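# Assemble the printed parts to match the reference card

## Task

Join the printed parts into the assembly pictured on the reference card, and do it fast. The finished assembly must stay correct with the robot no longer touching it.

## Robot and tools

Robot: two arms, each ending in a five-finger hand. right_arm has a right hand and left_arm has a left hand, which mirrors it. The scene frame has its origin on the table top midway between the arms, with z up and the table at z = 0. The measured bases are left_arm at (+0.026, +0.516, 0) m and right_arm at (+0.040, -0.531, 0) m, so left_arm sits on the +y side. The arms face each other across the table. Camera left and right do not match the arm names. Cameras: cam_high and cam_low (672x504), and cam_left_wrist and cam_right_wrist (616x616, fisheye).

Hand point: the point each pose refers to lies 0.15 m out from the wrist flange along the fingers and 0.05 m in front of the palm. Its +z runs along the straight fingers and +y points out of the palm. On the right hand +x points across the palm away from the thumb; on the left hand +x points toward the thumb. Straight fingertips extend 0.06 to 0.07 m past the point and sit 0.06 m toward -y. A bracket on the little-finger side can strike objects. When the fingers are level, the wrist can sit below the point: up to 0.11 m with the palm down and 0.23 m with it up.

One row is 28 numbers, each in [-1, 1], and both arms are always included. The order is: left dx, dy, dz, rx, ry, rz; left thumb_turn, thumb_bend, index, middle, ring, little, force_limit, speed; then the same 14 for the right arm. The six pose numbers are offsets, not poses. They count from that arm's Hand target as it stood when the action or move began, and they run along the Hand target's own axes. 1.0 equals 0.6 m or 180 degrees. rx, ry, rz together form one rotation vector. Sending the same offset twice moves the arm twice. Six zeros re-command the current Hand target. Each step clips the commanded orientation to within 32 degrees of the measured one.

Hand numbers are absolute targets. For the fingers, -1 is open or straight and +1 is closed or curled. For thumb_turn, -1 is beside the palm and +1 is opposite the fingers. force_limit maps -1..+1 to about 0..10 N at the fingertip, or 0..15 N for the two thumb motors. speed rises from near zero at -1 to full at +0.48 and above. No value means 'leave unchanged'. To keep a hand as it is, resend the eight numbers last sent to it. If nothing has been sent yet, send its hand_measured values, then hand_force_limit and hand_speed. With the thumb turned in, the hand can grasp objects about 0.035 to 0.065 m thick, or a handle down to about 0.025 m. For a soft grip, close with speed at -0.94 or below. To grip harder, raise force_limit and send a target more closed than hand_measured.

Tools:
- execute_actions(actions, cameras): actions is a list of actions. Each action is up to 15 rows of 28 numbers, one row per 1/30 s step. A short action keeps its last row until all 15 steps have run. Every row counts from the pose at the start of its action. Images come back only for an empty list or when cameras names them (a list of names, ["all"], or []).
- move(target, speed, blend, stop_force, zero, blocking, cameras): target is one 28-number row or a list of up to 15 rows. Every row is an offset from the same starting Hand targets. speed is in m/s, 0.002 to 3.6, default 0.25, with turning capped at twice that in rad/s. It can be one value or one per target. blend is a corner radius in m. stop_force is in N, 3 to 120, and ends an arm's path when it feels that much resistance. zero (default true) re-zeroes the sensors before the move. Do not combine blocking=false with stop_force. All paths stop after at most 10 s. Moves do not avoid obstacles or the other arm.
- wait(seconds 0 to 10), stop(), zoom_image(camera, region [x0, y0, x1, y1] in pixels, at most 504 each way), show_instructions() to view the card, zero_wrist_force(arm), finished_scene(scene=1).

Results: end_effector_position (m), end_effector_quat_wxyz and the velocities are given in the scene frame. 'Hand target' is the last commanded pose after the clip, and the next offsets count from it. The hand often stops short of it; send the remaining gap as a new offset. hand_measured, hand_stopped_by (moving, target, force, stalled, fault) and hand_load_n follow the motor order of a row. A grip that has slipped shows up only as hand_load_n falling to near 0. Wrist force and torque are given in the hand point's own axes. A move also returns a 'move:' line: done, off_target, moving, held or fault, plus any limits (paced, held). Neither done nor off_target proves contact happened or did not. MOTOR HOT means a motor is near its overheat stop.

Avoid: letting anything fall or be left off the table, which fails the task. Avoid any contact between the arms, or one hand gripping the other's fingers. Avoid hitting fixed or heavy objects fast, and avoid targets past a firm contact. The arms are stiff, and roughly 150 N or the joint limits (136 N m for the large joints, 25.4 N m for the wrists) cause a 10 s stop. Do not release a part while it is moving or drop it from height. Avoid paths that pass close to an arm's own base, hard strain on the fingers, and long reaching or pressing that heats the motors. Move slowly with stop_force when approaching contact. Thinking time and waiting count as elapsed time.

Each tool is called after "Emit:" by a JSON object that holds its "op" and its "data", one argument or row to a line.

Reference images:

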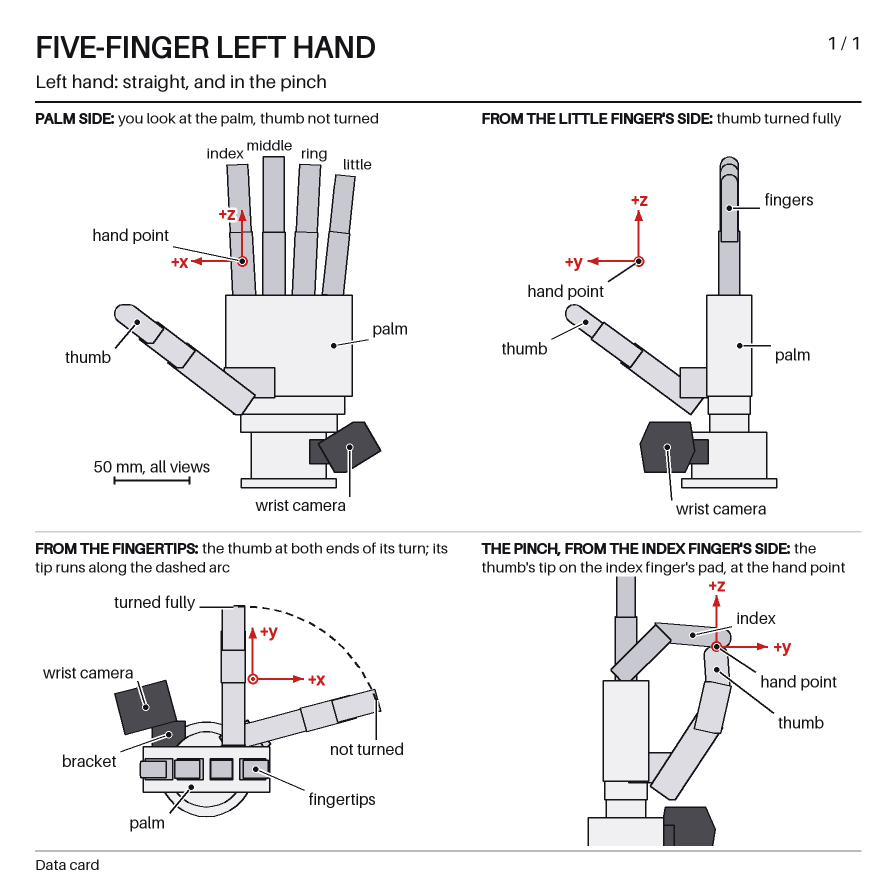

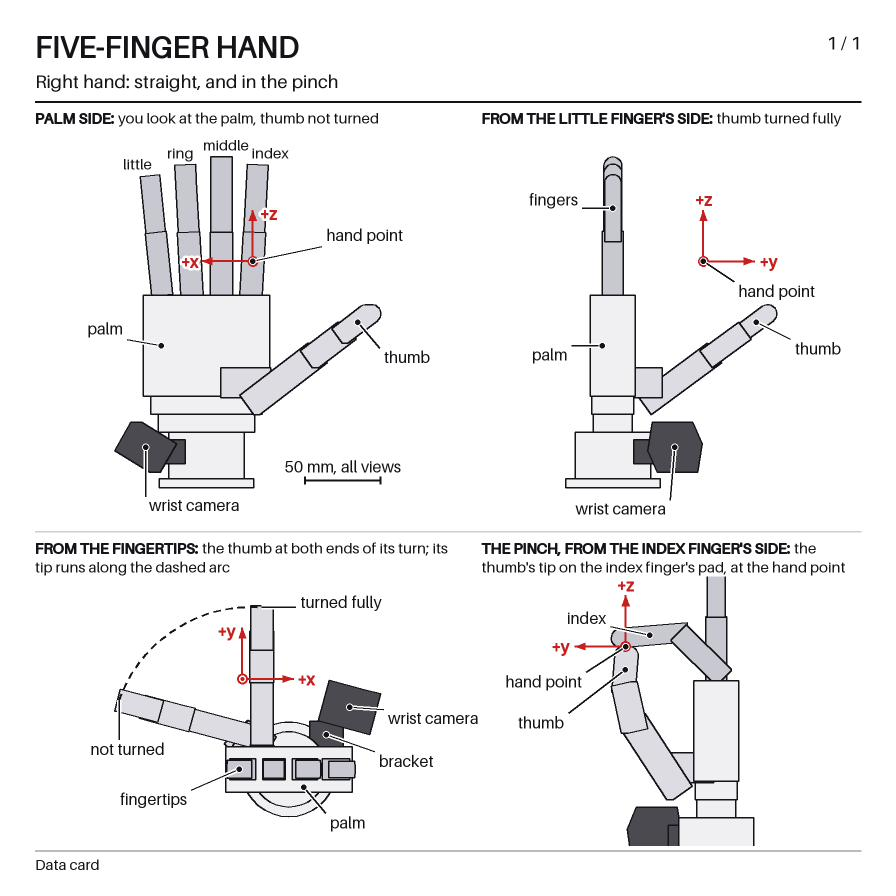

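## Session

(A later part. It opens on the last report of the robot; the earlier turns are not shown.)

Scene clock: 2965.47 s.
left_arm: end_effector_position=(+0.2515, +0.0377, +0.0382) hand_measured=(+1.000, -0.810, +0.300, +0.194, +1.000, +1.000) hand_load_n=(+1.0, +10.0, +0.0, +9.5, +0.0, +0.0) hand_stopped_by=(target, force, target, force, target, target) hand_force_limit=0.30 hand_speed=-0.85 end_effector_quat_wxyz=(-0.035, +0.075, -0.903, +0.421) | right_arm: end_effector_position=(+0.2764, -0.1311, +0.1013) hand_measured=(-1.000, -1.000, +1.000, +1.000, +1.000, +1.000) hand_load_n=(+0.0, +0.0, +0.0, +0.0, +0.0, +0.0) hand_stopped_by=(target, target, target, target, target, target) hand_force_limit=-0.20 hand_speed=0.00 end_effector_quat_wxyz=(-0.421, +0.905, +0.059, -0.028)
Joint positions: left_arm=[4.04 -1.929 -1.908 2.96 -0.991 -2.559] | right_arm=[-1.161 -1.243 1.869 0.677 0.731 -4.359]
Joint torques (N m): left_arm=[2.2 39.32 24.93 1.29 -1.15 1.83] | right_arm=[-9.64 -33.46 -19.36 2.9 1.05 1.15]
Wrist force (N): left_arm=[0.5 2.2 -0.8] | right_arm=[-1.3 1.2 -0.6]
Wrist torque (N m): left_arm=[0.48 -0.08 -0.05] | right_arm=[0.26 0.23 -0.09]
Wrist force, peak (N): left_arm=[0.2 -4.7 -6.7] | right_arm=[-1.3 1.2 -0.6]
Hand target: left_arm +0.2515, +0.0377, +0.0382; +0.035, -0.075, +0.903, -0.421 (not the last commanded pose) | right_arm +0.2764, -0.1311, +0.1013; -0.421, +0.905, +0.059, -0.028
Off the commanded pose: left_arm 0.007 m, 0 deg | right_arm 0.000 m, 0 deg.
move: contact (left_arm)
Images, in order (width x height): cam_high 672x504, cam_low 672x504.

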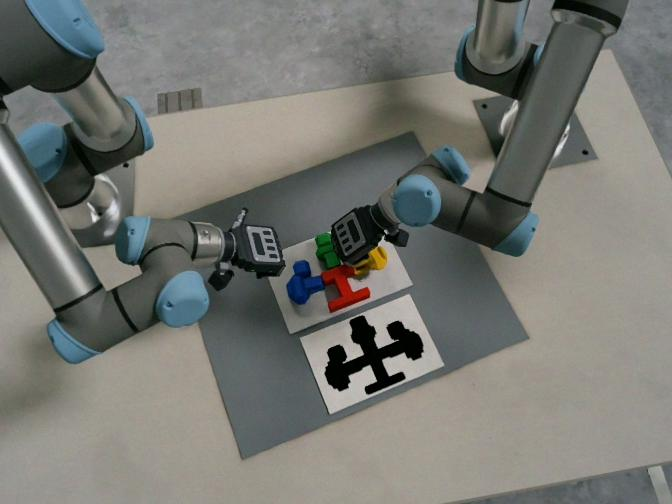

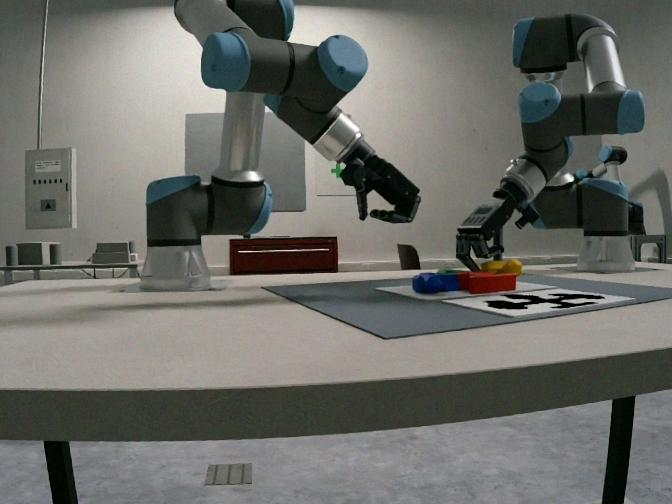

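Emit:
{"op": "move", "data": {
  "target": [
    [0,-0.0383,-0.03215,0,0,0,1,-0.5,0.3,0.3,1,1,0.3,-0.85,0,0,0,0,0,0,-1,-1,1,1,1,1,-0.2,0],
    [-0.0169,0.1311,-0.1738,0,0,0,1,-0.5,0.3,0.3,1,1,0.3,-0.85,0,0,0,0,0,0,-1,-1,1,1,1,1,-0.2,0]
  ],
  "speed": [0.08, 0.2],
  "blend": [0.015, 0]
}}

Emit:
{"op": "move", "data": {
  "target": [0,0.0255,0.0214,0,0,0,1,-0.5,0.3,0.3,1,1,0.3,-0.85,0,0,0,0,0,0,-1,-1,1,1,1,1,-0.2,0],
  "speed": 0.025,
  "stop_force": 4,
  "cameras": ["cam_high","cam_low","cam_left_wrist"]
}}

Emit:
{"op": "zoom_image", "data": {
  "camera": "cam_low",
  "region": [470, 230, 590, 300]
}}

Emit:
{"op": "zoom_image", "data": {
  "camera": "cam_left_wrist",
  "region": [120, 120, 340, 340]
}}

Scene clock: 3110.57 s.
left_arm: end_effector_position=(+0.2400, +0.1680, +0.0451) hand_measured=(+1.000, -0.810, +0.300, +0.194, +1.000, +1.000) hand_load_n=(+0.5, +9.5, +0.0, +9.5, +0.0, +0.0) hand_stopped_by=(target, force, target, force, target, target) hand_force_limit=0.30 hand_speed=-0.85 end_effector_quat_wxyz=(-0.035, +0.076, -0.903, +0.421) | right_arm: end_effector_position=(+0.2764, -0.1311, +0.1013) hand_measured=(-1.000, -1.000, +1.000, +1.000, +1.000, +1.000) hand_load_n=(+0.0, +0.0, +0.0, +0.0, +0.0, +0.0) hand_stopped_by=(target, target, target, target, target, target) hand_force_limit=-0.20 hand_speed=0.00 end_effector_quat_wxyz=(-0.421, +0.905, +0.059, -0.028)
Joint positions: left_arm=[4.402 -1.76 -2.195 2.828 -0.793 -2.168] | right_arm=[-1.161 -1.243 1.869 0.677 0.731 -4.359]
Joint torques (N m): left_arm=[5.64 16.97 7.33 0.5 -0.7 1.61] | right_arm=[-9.28 -32.86 -19.86 2.92 0.93 1.08]
Wrist force (N): left_arm=[0.7 1.7 -0.2] | right_arm=[-0.9 0.8 -0.6]
Wrist torque (N m): left_arm=[0.43 -0.09 -0.02] | right_arm=[0.20 0.17 -0.07]
Wrist force, peak (N): left_arm=[0.6 3.0 -1.3] | right_arm=[-1.1 0.9 -1.0]
Hand target: left_arm +0.2399, +0.1680, +0.0451; +0.035, -0.075, +0.903, -0.421 | right_arm +0.2764, -0.1311, +0.1013; -0.421, +0.905, +0.059, -0.028
Off the commanded pose: left_arm 0.000 m, 0 deg | right_arm 0.000 m, 0 deg.
move: done

Scene clock: 3112.13 s.
left_arm: end_effector_position=(+0.2399, +0.1681, +0.0334) hand_measured=(+1.000, -0.810, +0.300, +0.194, +1.000, +1.000) hand_load_n=(+0.5, +9.5, +0.0, +9.0, +0.0, +0.0) hand_stopped_by=(target, force, target, force, target, target) hand_force_limit=0.30 hand_speed=-0.85 end_effector_quat_wxyz=(-0.035, +0.075, -0.903, +0.421) | right_arm: end_effector_position=(+0.2764, -0.1311, +0.1013) hand_measured=(-1.000, -1.000, +1.000, +1.000, +1.000, +1.000) hand_load_n=(-0.5, +0.0, +0.0, +0.0, +0.0, +0.0) hand_stopped_by=(target, target, target, target, target, target) hand_force_limit=-0.20 hand_speed=0.00 end_effector_quat_wxyz=(-0.421, +0.905, +0.059, -0.028)
Joint positions: left_arm=[4.402 -1.785 -2.206 2.864 -0.793 -2.167] | right_arm=[-1.161 -1.243 1.869 0.677 0.731 -4.359]
Joint torques (N m): left_arm=[0.1 21.62 20.58 0.78 1.18 1.13] | right_arm=[-9.37 -32.44 -19.92 2.9 1.08 1.14]
Wrist force (N): left_arm=[0.6 2.0 -0.2] | right_arm=[-1.0 0.8 -0.6]
Wrist torque (N m): left_arm=[0.46 -0.08 -0.04] | right_arm=[0.21 0.19 -0.08]
Wrist force, peak (N): left_arm=[-1.6 -5.0 -2.1] | right_arm=[-1.1 1.0 -0.8]
Hand target: left_arm +0.2399, +0.1680, +0.0334; +0.035, -0.075, +0.903, -0.421 (not the last commanded pose) | right_arm +0.2764, -0.1311, +0.1013; -0.421, +0.905, +0.059, -0.028
Off the commanded pose: left_arm 0.008 m, 0 deg | right_arm 0.000 m, 0 deg.
move: contact (left_arm)
Images, in order (width x height): cam_high 672x504, cam_low 672x504, cam_left_wrist 616x616.

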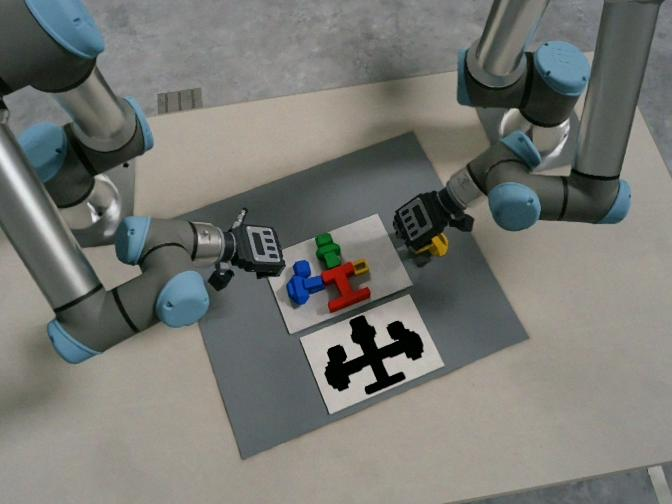

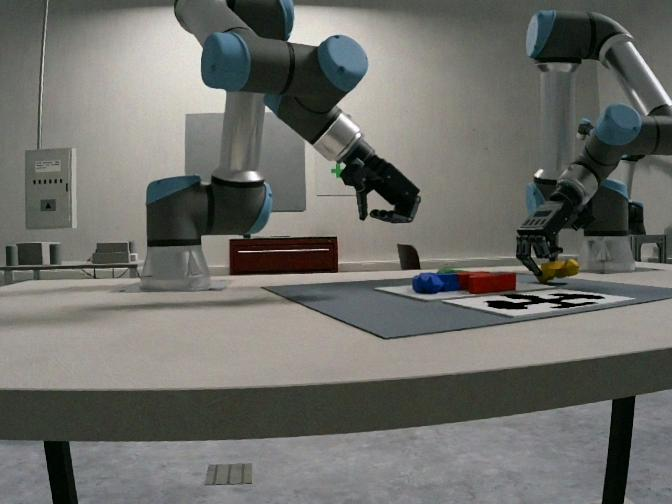

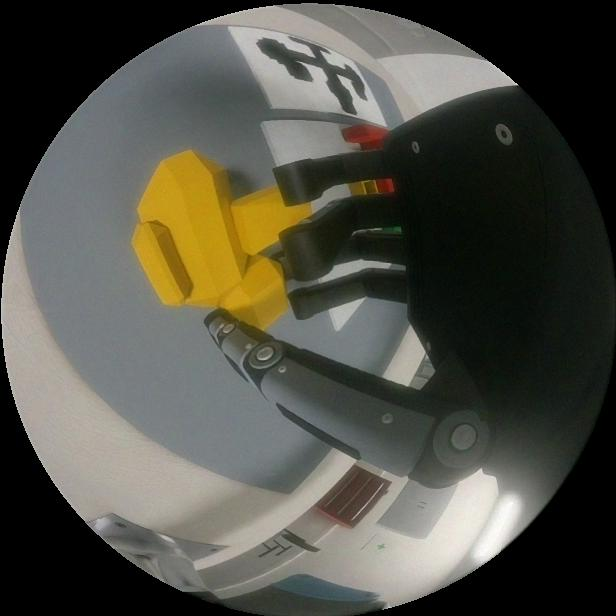

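Scaled by 4.200 from the camera's 672x504 image, which has a finer 960x720 frame.

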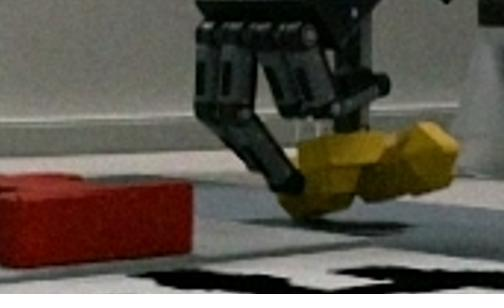

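Scaled by 2.291 from the camera's 616x616 image, which has a finer 880x880 frame.

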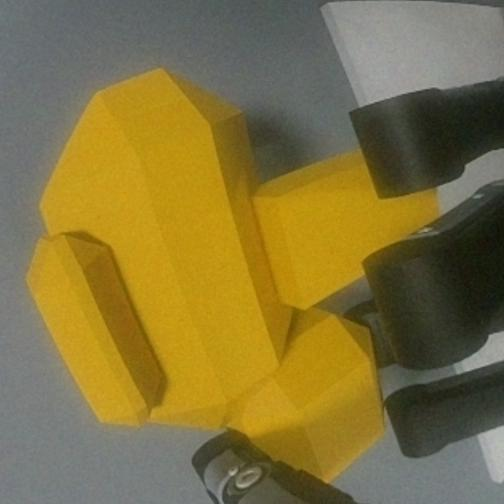

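Emit:
{"op": "move", "data": {
  "target": [0,0.0102,0.0086,0,0,0,1,-0.5,0.3,0.3,1,1,0.3,-0.85,0,0,0,0,0,0,-1,-1,1,1,1,1,-0.2,0],
  "speed": 0.02,
  "stop_force": 12,
  "cameras": ["cam_low"]
}}

Emit:
{"op": "zoom_image", "data": {
  "camera": "cam_low",
  "region": [470, 230, 590, 300]
}}

Scene clock: 3129.13 s.
left_arm: end_effector_position=(+0.2401, +0.1680, +0.0319) hand_measured=(+1.000, -0.810, +0.300, +0.194, +1.000, +1.000) hand_load_n=(+0.5, +9.5, +0.5, +9.0, +0.0, +0.0) hand_stopped_by=(target, force, target, force, target, target) hand_force_limit=0.30 hand_speed=-0.85 end_effector_quat_wxyz=(-0.035, +0.075, -0.903, +0.421) | right_arm: end_effector_position=(+0.2764, -0.1311, +0.1013) hand_measured=(-1.000, -1.000, +1.000, +1.000, +1.000, +1.000) hand_load_n=(+0.0, +0.0, +0.0, +0.0, +0.0, +0.0) hand_stopped_by=(target, target, target, target, target, target) hand_force_limit=-0.20 hand_speed=0.00 end_effector_quat_wxyz=(-0.421, +0.905, +0.059, -0.028)
Joint positions: left_arm=[4.402 -1.788 -2.208 2.87 -0.793 -2.167] | right_arm=[-1.161 -1.243 1.869 0.677 0.731 -4.359]
Joint torques (N m): left_arm=[-6.42 31.43 20.28 0.87 -0.7 -0.9] | right_arm=[-8.95 -32.86 -19.63 2.9 0.85 1.12]
Wrist force (N): left_arm=[0.6 1.8 -0.3] | right_arm=[-1.0 0.8 -0.8]
Wrist torque (N m): left_arm=[0.43 -0.07 -0.04] | right_arm=[0.23 0.19 -0.08]
Wrist force, peak (N): left_arm=[-2.8 -13.6 -4.6] | right_arm=[-1.1 0.9 -0.9]
Hand target: left_arm +0.2401, +0.1680, +0.0319; +0.035, -0.075, +0.903, -0.421 (not the last commanded pose) | right_arm +0.2764, -0.1311, +0.1013; -0.421, +0.905, +0.059, -0.028
Off the commanded pose: left_arm 0.006 m, 0 deg | right_arm 0.000 m, 0 deg.
move: contact (left_arm)
Images, in order (width x height): cam_low 672x504.

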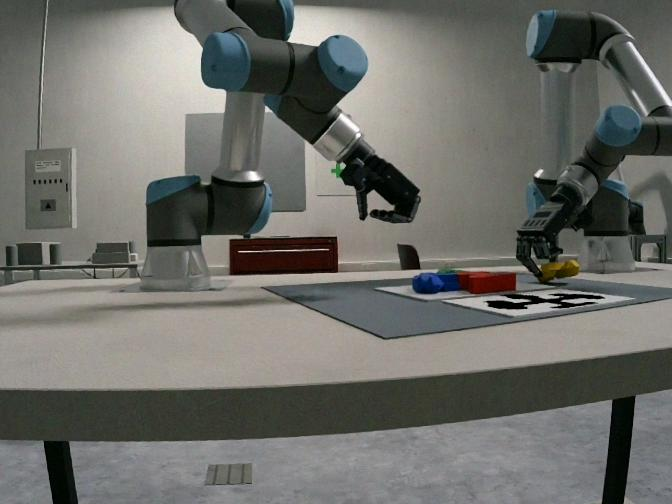

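Scaled by 4.200 from the camera's 672x504 image, which has a finer 960x720 frame.

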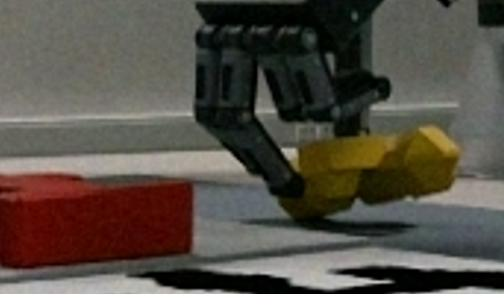

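Emit:
{"op": "move", "data": {
  "target": [
    [0,0,0,0,0,0,1,-1,0.3,0.2,1,1,0.3,-0.85,0,0,0,0,0,0,-1,-1,1,1,1,1,-0.2,0],
    [0,-0.0102,-0.0086,0,0,0,1,-1,-0.1,-0.1,1,1,0.5,-0.3,0,0,0,0,0,0,-1,-1,1,1,1,1,-0.2,0]
  ],
  "speed": 0.05,
  "cameras": ["cam_high","cam_low","cam_left_wrist"]
}}

Emit:
{"op": "zoom_image", "data": {
  "camera": "cam_low",
  "region": [470, 230, 590, 300]
}}

Emit:
{"op": "zoom_image", "data": {
  "camera": "cam_left_wrist",
  "region": [120, 120, 340, 340]
}}

Scene clock: 3140.47 s.
left_arm: end_effector_position=(+0.2401, +0.1680, +0.0399) hand_measured=(+1.000, -1.000, -0.100, -0.100, +1.000, +1.000) hand_load_n=(+0.0, +0.0, +0.0, +0.0, +0.0, +0.0) hand_stopped_by=(target, target, target, target, target, target) hand_force_limit=0.50 hand_speed=-0.30 end_effector_quat_wxyz=(-0.035, +0.075, -0.903, +0.421) | right_arm: end_effector_position=(+0.2764, -0.1311, +0.1013) hand_measured=(-1.000, -1.000, +1.000, +1.000, +1.000, +1.000) hand_load_n=(+0.0, +0.0, +0.0, +0.0, +0.0, +0.0) hand_stopped_by=(target, target, target, target, target, target) hand_force_limit=-0.20 hand_speed=0.00 end_effector_quat_wxyz=(-0.421, +0.905, +0.059, -0.028)
Joint positions: left_arm=[4.402 -1.771 -2.2 2.845 -0.793 -2.167] | right_arm=[-1.161 -1.243 1.869 0.677 0.731 -4.359]
Joint torques (N m): left_arm=[4.49 13.12 3.93 0.92 0.88 1.94] | right_arm=[-9.58 -33.52 -19.84 2.78 0.81 1.23]
Wrist force (N): left_arm=[0.4 1.5 -0.4] | right_arm=[-1.0 0.8 -0.7]
Wrist torque (N m): left_arm=[0.40 -0.06 -0.04] | right_arm=[0.22 0.18 -0.07]
Wrist force, peak (N): left_arm=[0.6 2.0 -0.2] | right_arm=[-1.2 0.9 -0.8]
Hand target: left_arm +0.2401, +0.1680, +0.0399; +0.035, -0.075, +0.903, -0.421 | right_arm +0.2764, -0.1311, +0.1013; -0.421, +0.905, +0.059, -0.028
Off the commanded pose: left_arm 0.000 m, 0 deg | right_arm 0.000 m, 0 deg.
move: done
Images, in order (width x height): cam_high 672x504, cam_low 672x504, cam_left_wrist 616x616.

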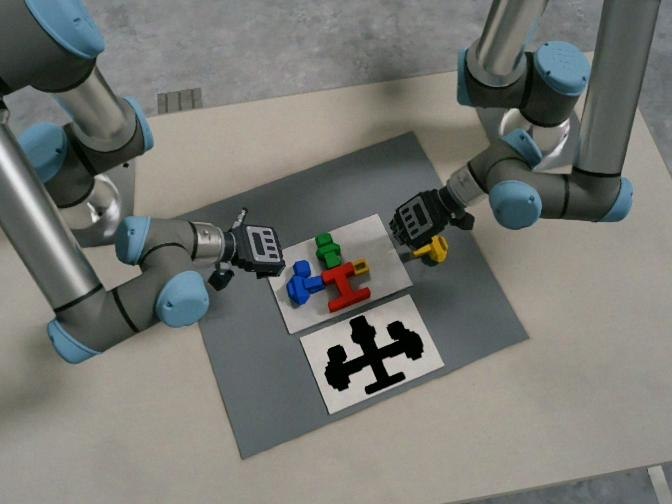

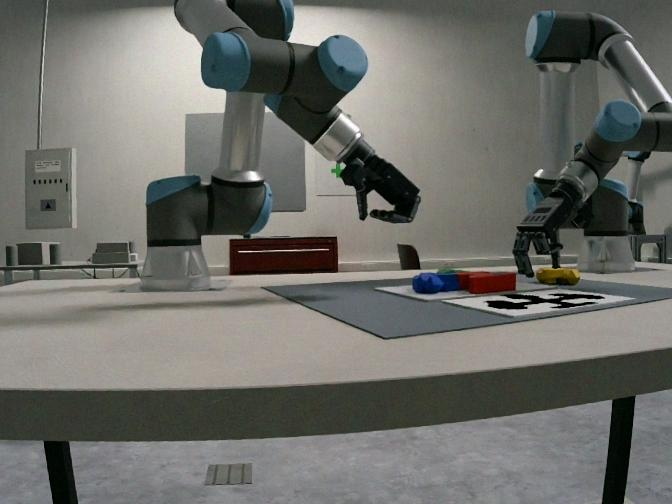

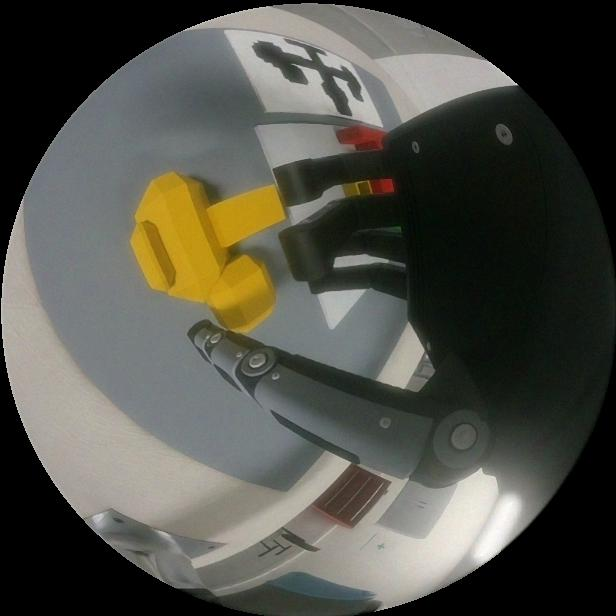

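Scaled by 4.200 from the camera's 672x504 image, which has a finer 960x720 frame.

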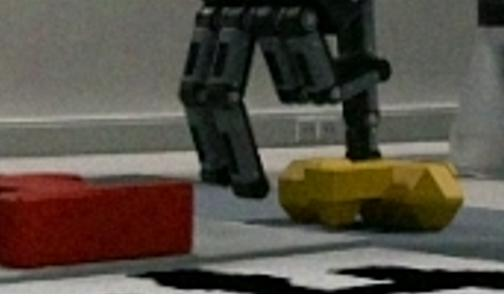

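Scaled by 2.291 from the camera's 616x616 image, which has a finer 880x880 frame.

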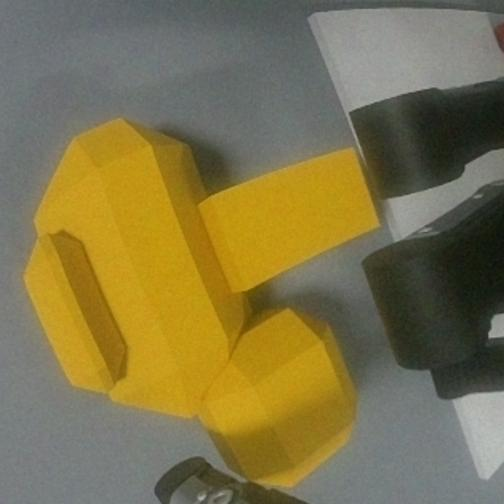

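Emit:
{"op": "zoom_image", "data": {
  "camera": "cam_high",
  "region": [405, 228, 453, 276]
}}

Scaled by 10.500 from the camera's 672x504 image, which has a finer 960x720 frame.

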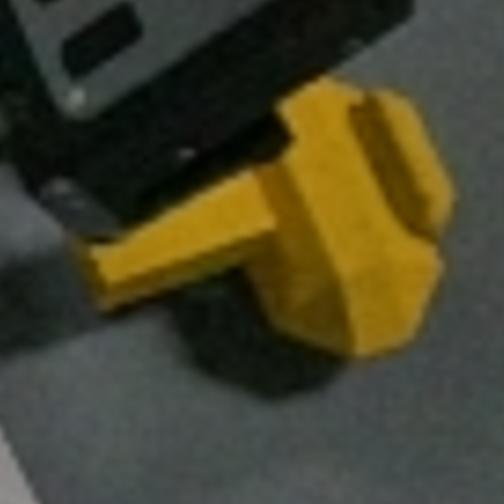

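Emit:
{"op": "move", "data": {
  "target": [
    [0,-0.0447,-0.0375,0,0,0,1,-1,-0.1,-0.1,1,1,0.5,-0.3,0,0,0,0,0,0,-1,-1,1,1,1,1,-0.2,0],
    [0.0171,-0.1552,0.1535,0,0,0,1,-0.81,0.3,0.19,1,1,0.5,-0.3,0,0,0,0,0,0,-1,-1,1,1,1,1,-0.2,0]
  ],
  "speed": [0.1, 0.25]
}}

Emit:
{"op": "move", "data": {
  "target": [0,0.0281,0.0236,0,0,0,1,-0.81,0.3,0.19,1,1,0.5,-0.3,0,0,0,0,0,0,-1,-1,1,1,1,1,-0.2,0],
  "speed": 0.02,
  "stop_force": 3,
  "cameras": ["cam_high","cam_low","cam_left_wrist","cam_right_wrist"]
}}

Emit:
{"op": "zoom_image", "data": {
  "camera": "cam_left_wrist",
  "region": [180, 100, 420, 340]
}}

Emit:
{"op": "zoom_image", "data": {
  "camera": "cam_high",
  "region": [300, 225, 380, 285]
}}

Emit:
{"op": "zoom_image", "data": {
  "camera": "cam_low",
  "region": [405, 240, 525, 300]
}}

Scene clock: 3543.83 s.
left_arm: end_effector_position=(+0.2516, +0.0377, +0.0520) hand_measured=(+1.000, -0.810, +0.300, +0.190, +1.000, +1.000) hand_load_n=(+0.0, +0.0, +0.0, +0.0, +0.0, +0.0) hand_stopped_by=(target, target, target, target, target, target) hand_force_limit=0.50 hand_speed=-0.30 end_effector_quat_wxyz=(-0.035, +0.075, -0.903, +0.421) | right_arm: end_effector_position=(+0.2764, -0.1311, +0.1013) hand_measured=(-1.000, -1.000, +1.000, +1.000, +1.000, +1.000) hand_load_n=(+0.0, +0.0, +0.5, +0.0, +0.0, +0.0) hand_stopped_by=(target, target, target, target, target, target) hand_force_limit=-0.20 hand_speed=0.00 end_effector_quat_wxyz=(-0.421, +0.905, +0.059, -0.028)
Joint positions: left_arm=[4.04 -1.908 -1.895 2.926 -0.991 -2.559] | right_arm=[-1.161 -1.243 1.869 0.677 0.731 -4.359]
Joint torques (N m): left_arm=[-8.15 21.98 24.11 0.17 0.02 -2.28] | right_arm=[-9.33 -33.43 -19.23 2.85 0.89 1.18]
Wrist force (N): left_arm=[0.5 1.8 -0.7] | right_arm=[-0.9 0.7 -0.9]
Wrist torque (N m): left_arm=[0.46 -0.09 -0.10] | right_arm=[0.21 0.19 -0.08]
Wrist force, peak (N): left_arm=[3.8 0.2 -5.1] | right_arm=[-1.4 1.1 -0.7]
Hand target: left_arm +0.2516, +0.0377, +0.0519; +0.035, -0.075, +0.903, -0.421 | right_arm +0.2764, -0.1311, +0.1013; -0.421, +0.905, +0.059, -0.028
Off the commanded pose: left_arm 0.000 m, 0 deg | right_arm 0.000 m, 0 deg.
move: done

Scene clock: 3546.07 s.
left_arm: end_effector_position=(+0.2516, +0.0377, +0.0299) hand_measured=(+1.000, -0.810, +0.300, +0.190, +1.000, +1.000) hand_load_n=(+0.0, +0.0, +0.0, +0.0, +0.0, +0.0) hand_stopped_by=(target, target, target, target, target, target) hand_force_limit=0.50 hand_speed=-0.30 end_effector_quat_wxyz=(-0.035, +0.075, -0.903, +0.421) | right_arm: end_effector_position=(+0.2764, -0.1311, +0.1013) hand_measured=(-1.000, -1.000, +1.000, +1.000, +1.000, +1.000) hand_load_n=(-0.5, +0.0, +0.0, +0.0, +0.0, +0.0) hand_stopped_by=(target, target, target, target, target, target) hand_force_limit=-0.20 hand_speed=0.00 end_effector_quat_wxyz=(-0.421, +0.905, +0.059, -0.028)
Joint positions: left_arm=[4.04 -1.943 -1.916 2.982 -0.991 -2.559] | right_arm=[-1.161 -1.243 1.869 0.677 0.731 -4.359]
Joint torques (N m): left_arm=[-6.97 40.11 23.49 -3.17 -0.23 -1.05] | right_arm=[-9.36 -32.62 -19.57 2.81 0.9 1.23]
Wrist force (N): left_arm=[0.5 1.7 -0.8] | right_arm=[-1.0 0.8 -0.8]
Wrist torque (N m): left_arm=[0.44 -0.11 -0.09] | right_arm=[0.21 0.19 -0.08]
Wrist force, peak (N): left_arm=[0.3 2.1 -0.8] | right_arm=[-1.1 1.1 -0.7]
Hand target: left_arm +0.2516, +0.0377, +0.0299; +0.035, -0.075, +0.903, -0.421 | right_arm +0.2764, -0.1311, +0.1013; -0.421, +0.905, +0.059, -0.028
Off the commanded pose: left_arm 0.000 m, 0 deg | right_arm 0.000 m, 0 deg.
move: done

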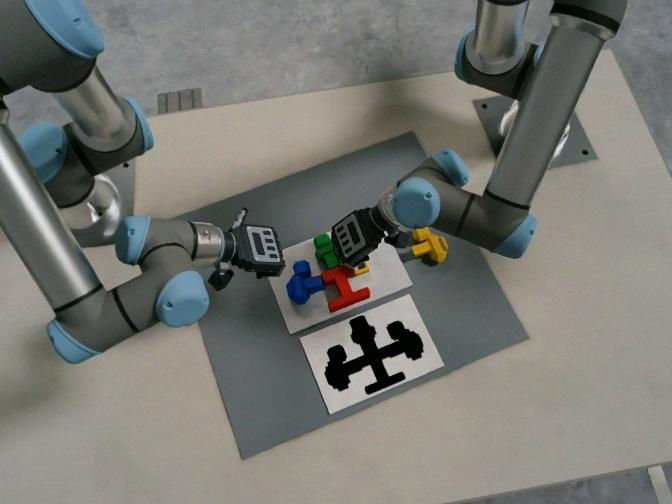

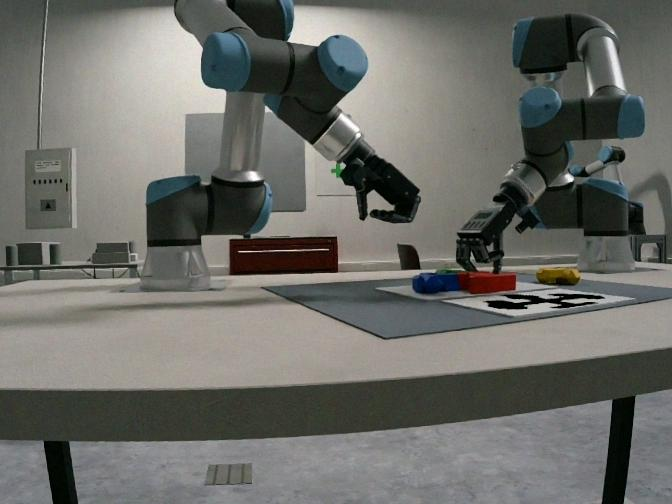

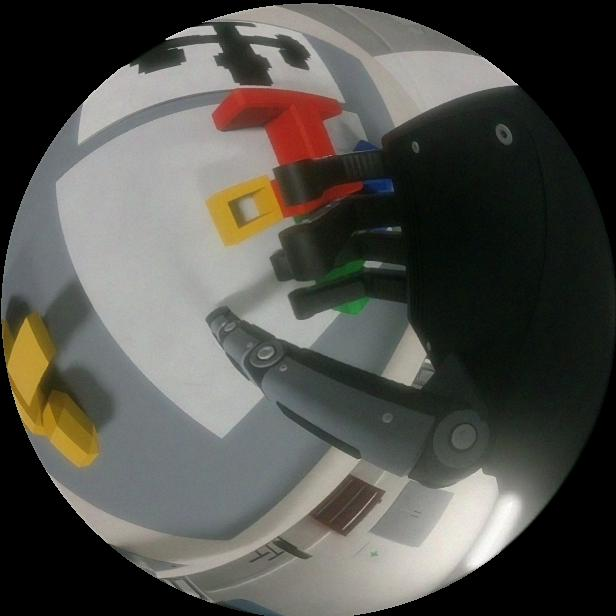

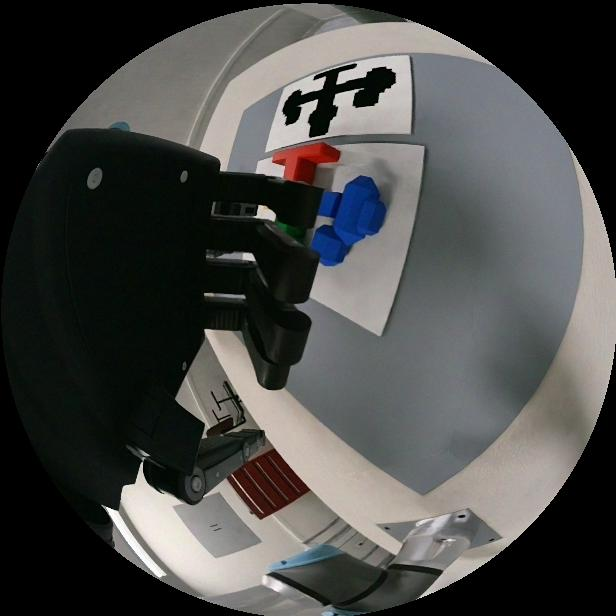

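Scaled by 2.100 from the camera's 616x616 image, which has a finer 880x880 frame.

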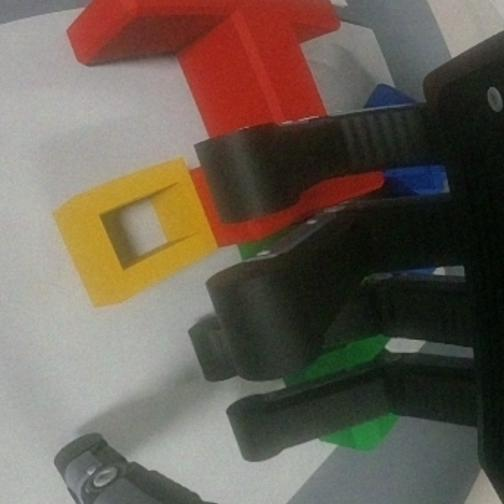

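Scaled by 6.300 from the camera's 672x504 image, which has a finer 960x720 frame.

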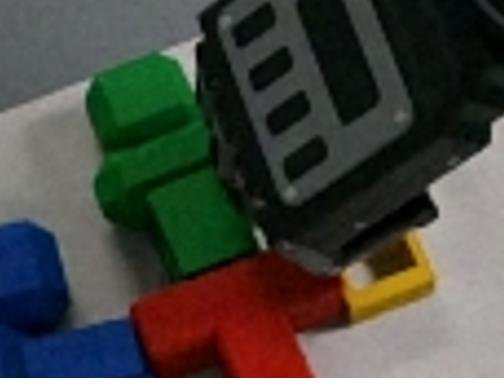

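Scaled by 4.200 from the camera's 672x504 image, which has a finer 960x720 frame.

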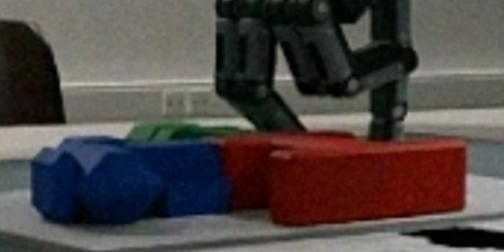

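Emit:
{"op": "zoom_image", "data": {
  "camera": "cam_left_wrist",
  "region": [195, 165, 295, 265]
}}

Emit:
{"op": "zoom_image", "data": {
  "camera": "cam_high",
  "region": [405, 225, 455, 275]
}}

Emit:
{"op": "zoom_image", "data": {
  "camera": "cam_low",
  "region": [520, 255, 600, 295]
}}

Scaled by 5.040 from the camera's 616x616 image, which has a finer 880x880 frame.

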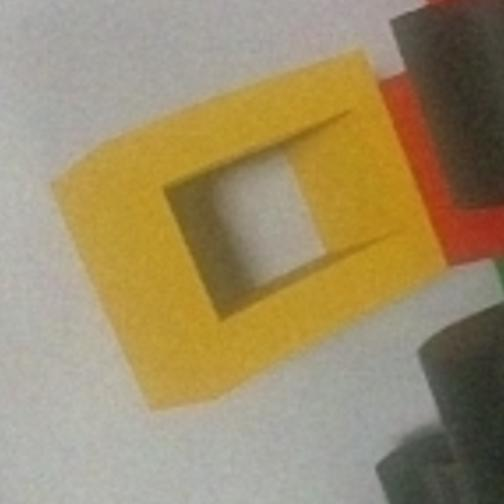

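Scaled by 10.080 from the camera's 672x504 image, which has a finer 960x720 frame.

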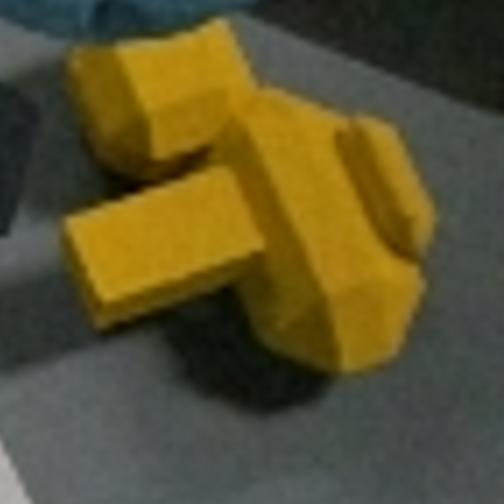

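Scaled by 6.300 from the camera's 672x504 image, which has a finer 960x720 frame.

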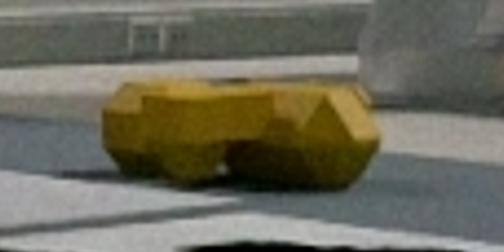

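Emit:
{"op": "zoom_image", "data": {
  "camera": "cam_high",
  "region": [345, 250, 381, 286]
}}

Scaled by 14.000 from the camera's 672x504 image, which has a finer 960x720 frame.

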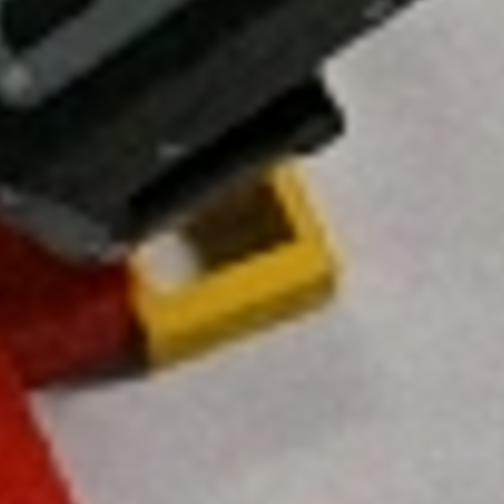

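Emit:
{"op": "move", "data": {
  "target": [
    [0,-0.0638,-0.0536,0,0,0,1,-0.81,0.3,0.19,1,1,0.5,-0.3,0,0,0,0,0,0,-1,-1,1,1,1,1,-0.2,0],
    [-0.017,0.0801,-0.225,0,0,0,1,-1,-0.15,-0.15,1,1,0.5,0,0,0,0,0,0,0,-1,-1,1,1,1,1,-0.2,0],
    [-0.017,0.1424,-0.1728,0,0,0,1,-1,-0.15,-0.15,1,1,0.5,0,0,0,0,0,0,0,-1,-1,1,1,1,1,-0.2,0]
  ],
  "speed": [0.15, 0.25, 0.08],
  "cameras": ["cam_left_wrist"]
}}

Emit:
{"op": "zoom_image", "data": {
  "camera": "cam_left_wrist",
  "region": [120, 120, 340, 340]
}}

Scene clock: 3701.90 s.
left_arm: end_effector_position=(+0.2394, +0.1719, +0.0312) hand_measured=(+1.000, -1.000, -0.150, -0.150, +1.000, +1.000) hand_load_n=(+0.0, +0.0, +0.0, +0.0, +0.0, +0.0) hand_stopped_by=(target, target, target, target, target, target) hand_force_limit=0.50 hand_speed=0.00 end_effector_quat_wxyz=(-0.035, +0.075, -0.903, +0.421) | right_arm: end_effector_position=(+0.2764, -0.1311, +0.1013) hand_measured=(-1.000, -1.000, +1.000, +1.000, +1.000, +1.000) hand_load_n=(-0.5, +0.0, +0.0, +0.0, +0.0, +0.0) hand_stopped_by=(target, target, target, target, target, target) hand_force_limit=-0.20 hand_speed=0.00 end_effector_quat_wxyz=(-0.421, +0.905, +0.059, -0.028)
Joint positions: left_arm=[4.416 -1.787 -2.217 2.865 -0.787 -2.149] | right_arm=[-1.161 -1.243 1.869 0.677 0.731 -4.359]
Joint torques (N m): left_arm=[-8.13 28.58 20.98 -3.06 1.02 -2.24] | right_arm=[-9.31 -32.71 -19.41 2.76 0.72 1.18]
Wrist force (N): left_arm=[0.7 1.7 -0.3] | right_arm=[-1.0 1.1 -0.7]
Wrist torque (N m): left_arm=[0.42 -0.10 -0.04] | right_arm=[0.25 0.21 -0.07]
Wrist force, peak (N): left_arm=[0.4 2.8 -1.6] | right_arm=[-1.2 1.1 -0.6]
Hand target: left_arm +0.2394, +0.1719, +0.0312; +0.035, -0.075, +0.903, -0.421 | right_arm +0.2764, -0.1311, +0.1013; -0.421, +0.905, +0.059, -0.028
Off the commanded pose: left_arm 0.000 m, 0 deg | right_arm 0.000 m, 0 deg.
move: done
Images, in order (width x height): cam_left_wrist 616x616.

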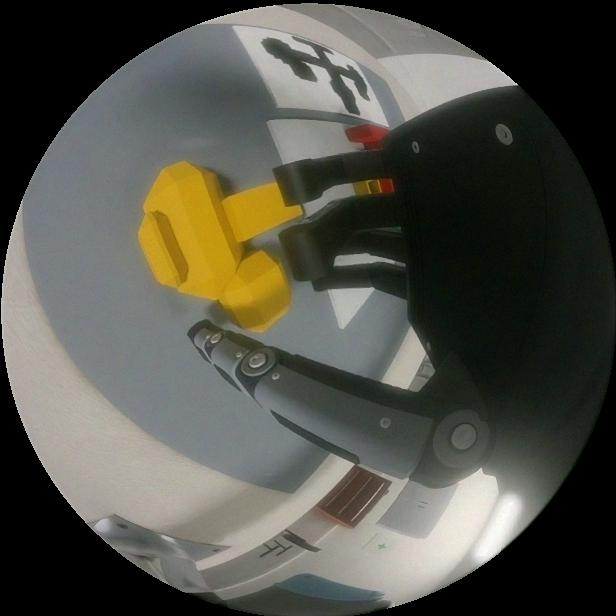

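Scaled by 2.291 from the camera's 616x616 image, which has a finer 880x880 frame.

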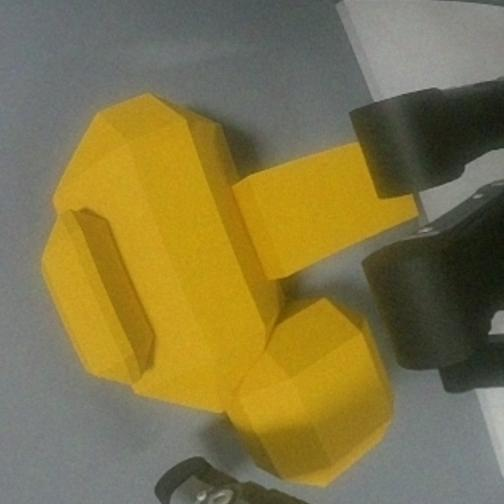

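Emit:
{"op": "move", "data": {
  "target": [
    [0,0,0,0,0,0,1,-0.5,0.3,0.3,1,1,0.3,-0.85,0,0,0,0,0,0,-1,-1,1,1,1,1,-0.2,0],
    [0,-0.0511,-0.0429,0,0,0,1,-0.5,0.3,0.3,1,1,0.3,-0.85,0,0,0,0,0,0,-1,-1,1,1,1,1,-0.2,0],
    [0.0079,-0.3416,-0.0857,0,0,0,1,-0.5,0.3,0.3,1,1,0.3,-0.85,0,0,0,0,0,0,-1,-1,1,1,1,1,-0.2,0]
  ],
  "speed": [0.05, 0.08, 0.25],
  "blend": [0, 0.015, 0],
  "cameras": ["all"]
}}

Emit:
{"op": "zoom_image", "data": {
  "camera": "cam_low",
  "region": [420, 130, 560, 235]
}}

Emit:
{"op": "zoom_image", "data": {
  "camera": "cam_right_wrist",
  "region": [180, 60, 380, 260]
}}

Scene clock: 3721.43 s.
left_arm: end_effector_position=(+0.2501, +0.0800, +0.2211) hand_measured=(+1.000, -0.808, +0.300, +0.194, +1.000, +1.000) hand_load_n=(+2.0, +11.5, +2.0, +8.5, +0.0, +0.0) hand_stopped_by=(target, force, target, force, target, target) hand_force_limit=0.30 hand_speed=-0.85 end_effector_quat_wxyz=(-0.035, +0.075, -0.903, +0.421) | right_arm: end_effector_position=(+0.2764, -0.1311, +0.1013) hand_measured=(-1.000, -1.000, +1.000, +1.000, +1.000, +1.000) hand_load_n=(-0.5, +0.0, +0.0, +0.0, -0.5, +0.0) hand_stopped_by=(target, target, target, target, target, target) hand_force_limit=-0.20 hand_speed=0.00 end_effector_quat_wxyz=(-0.421, +0.905, +0.059, -0.028)
Joint positions: left_arm=[4.139 -1.658 -1.737 2.464 -0.93 -2.465] | right_arm=[-1.161 -1.243 1.869 0.677 0.731 -4.359]
Joint torques (N m): left_arm=[-6.01 33.37 27.38 -0.34 3.28 -0.07] | right_arm=[-9.39 -33.04 -19.33 2.81 0.54 1.19]
Wrist force (N): left_arm=[0.4 1.8 -0.4] | right_arm=[-0.9 0.7 -0.6]
Wrist torque (N m): left_arm=[0.49 -0.03 -0.08] | right_arm=[0.18 0.17 -0.08]
Wrist force, peak (N): left_arm=[0.4 3.0 -0.3] | right_arm=[-1.4 0.8 -0.8]
Hand target: left_arm +0.2501, +0.0799, +0.2212; +0.035, -0.075, +0.903, -0.421 | right_arm +0.2764, -0.1311, +0.1013; -0.421, +0.905, +0.059, -0.028
Off the commanded pose: left_arm 0.000 m, 0 deg | right_arm 0.000 m, 0 deg.
move: done

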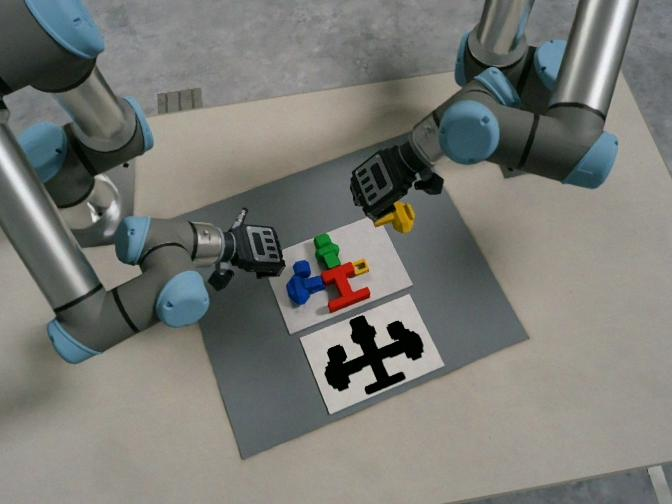

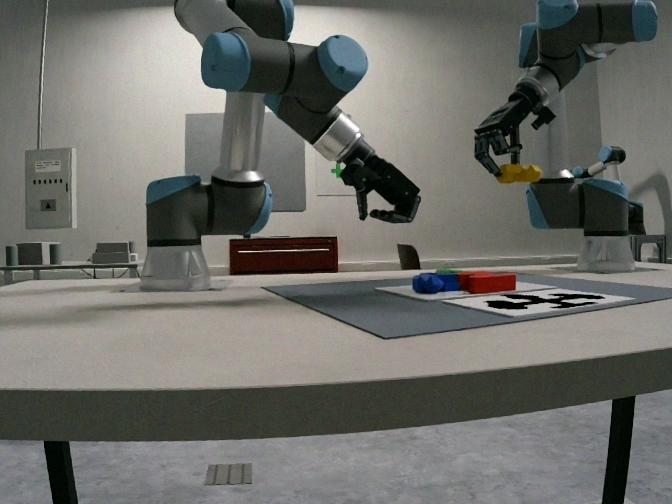

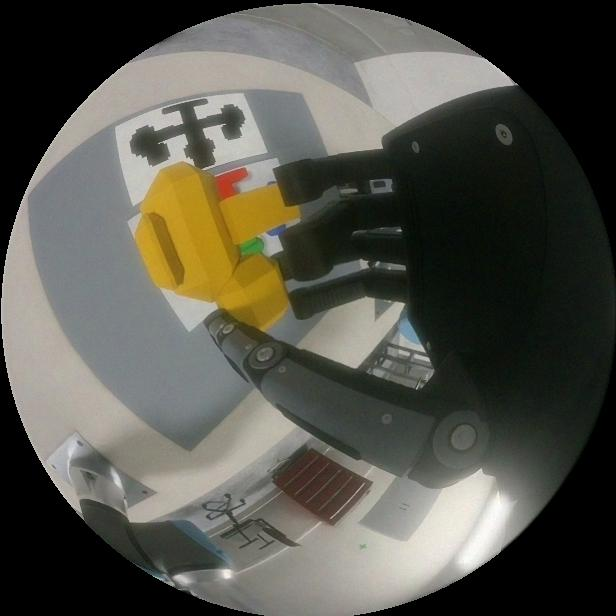

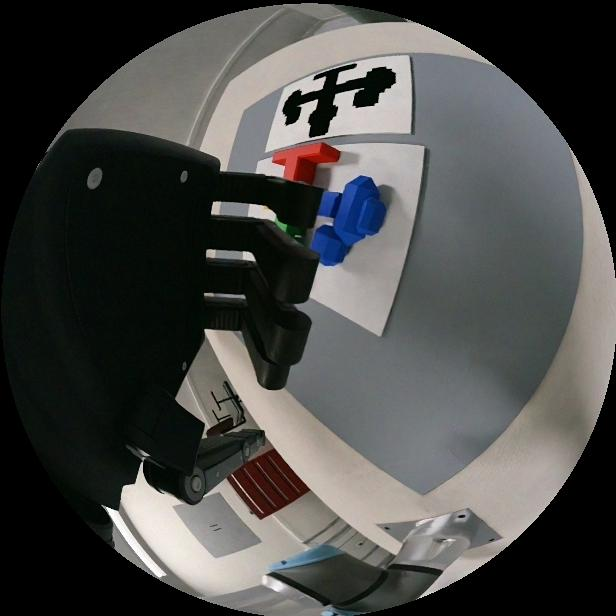

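Scaled by 3.600 from the camera's 672x504 image, which has a finer 960x720 frame.

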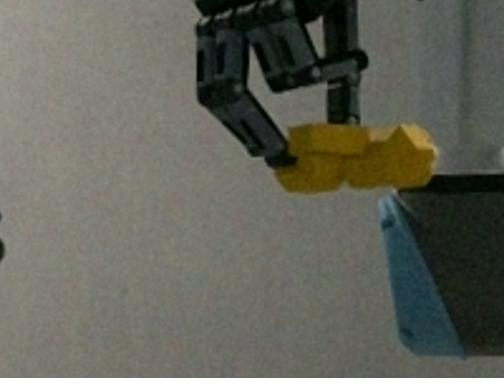

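Scaled by 2.520 from the camera's 616x616 image, which has a finer 880x880 frame.

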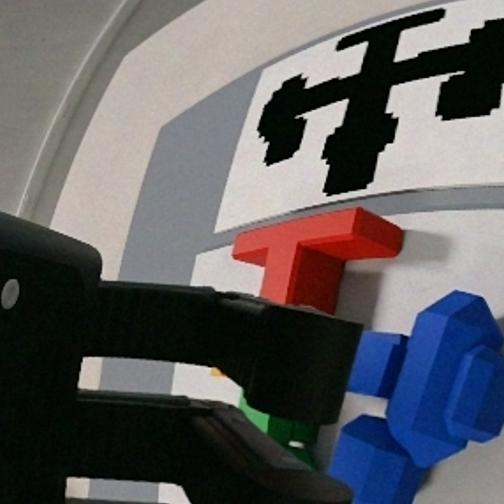

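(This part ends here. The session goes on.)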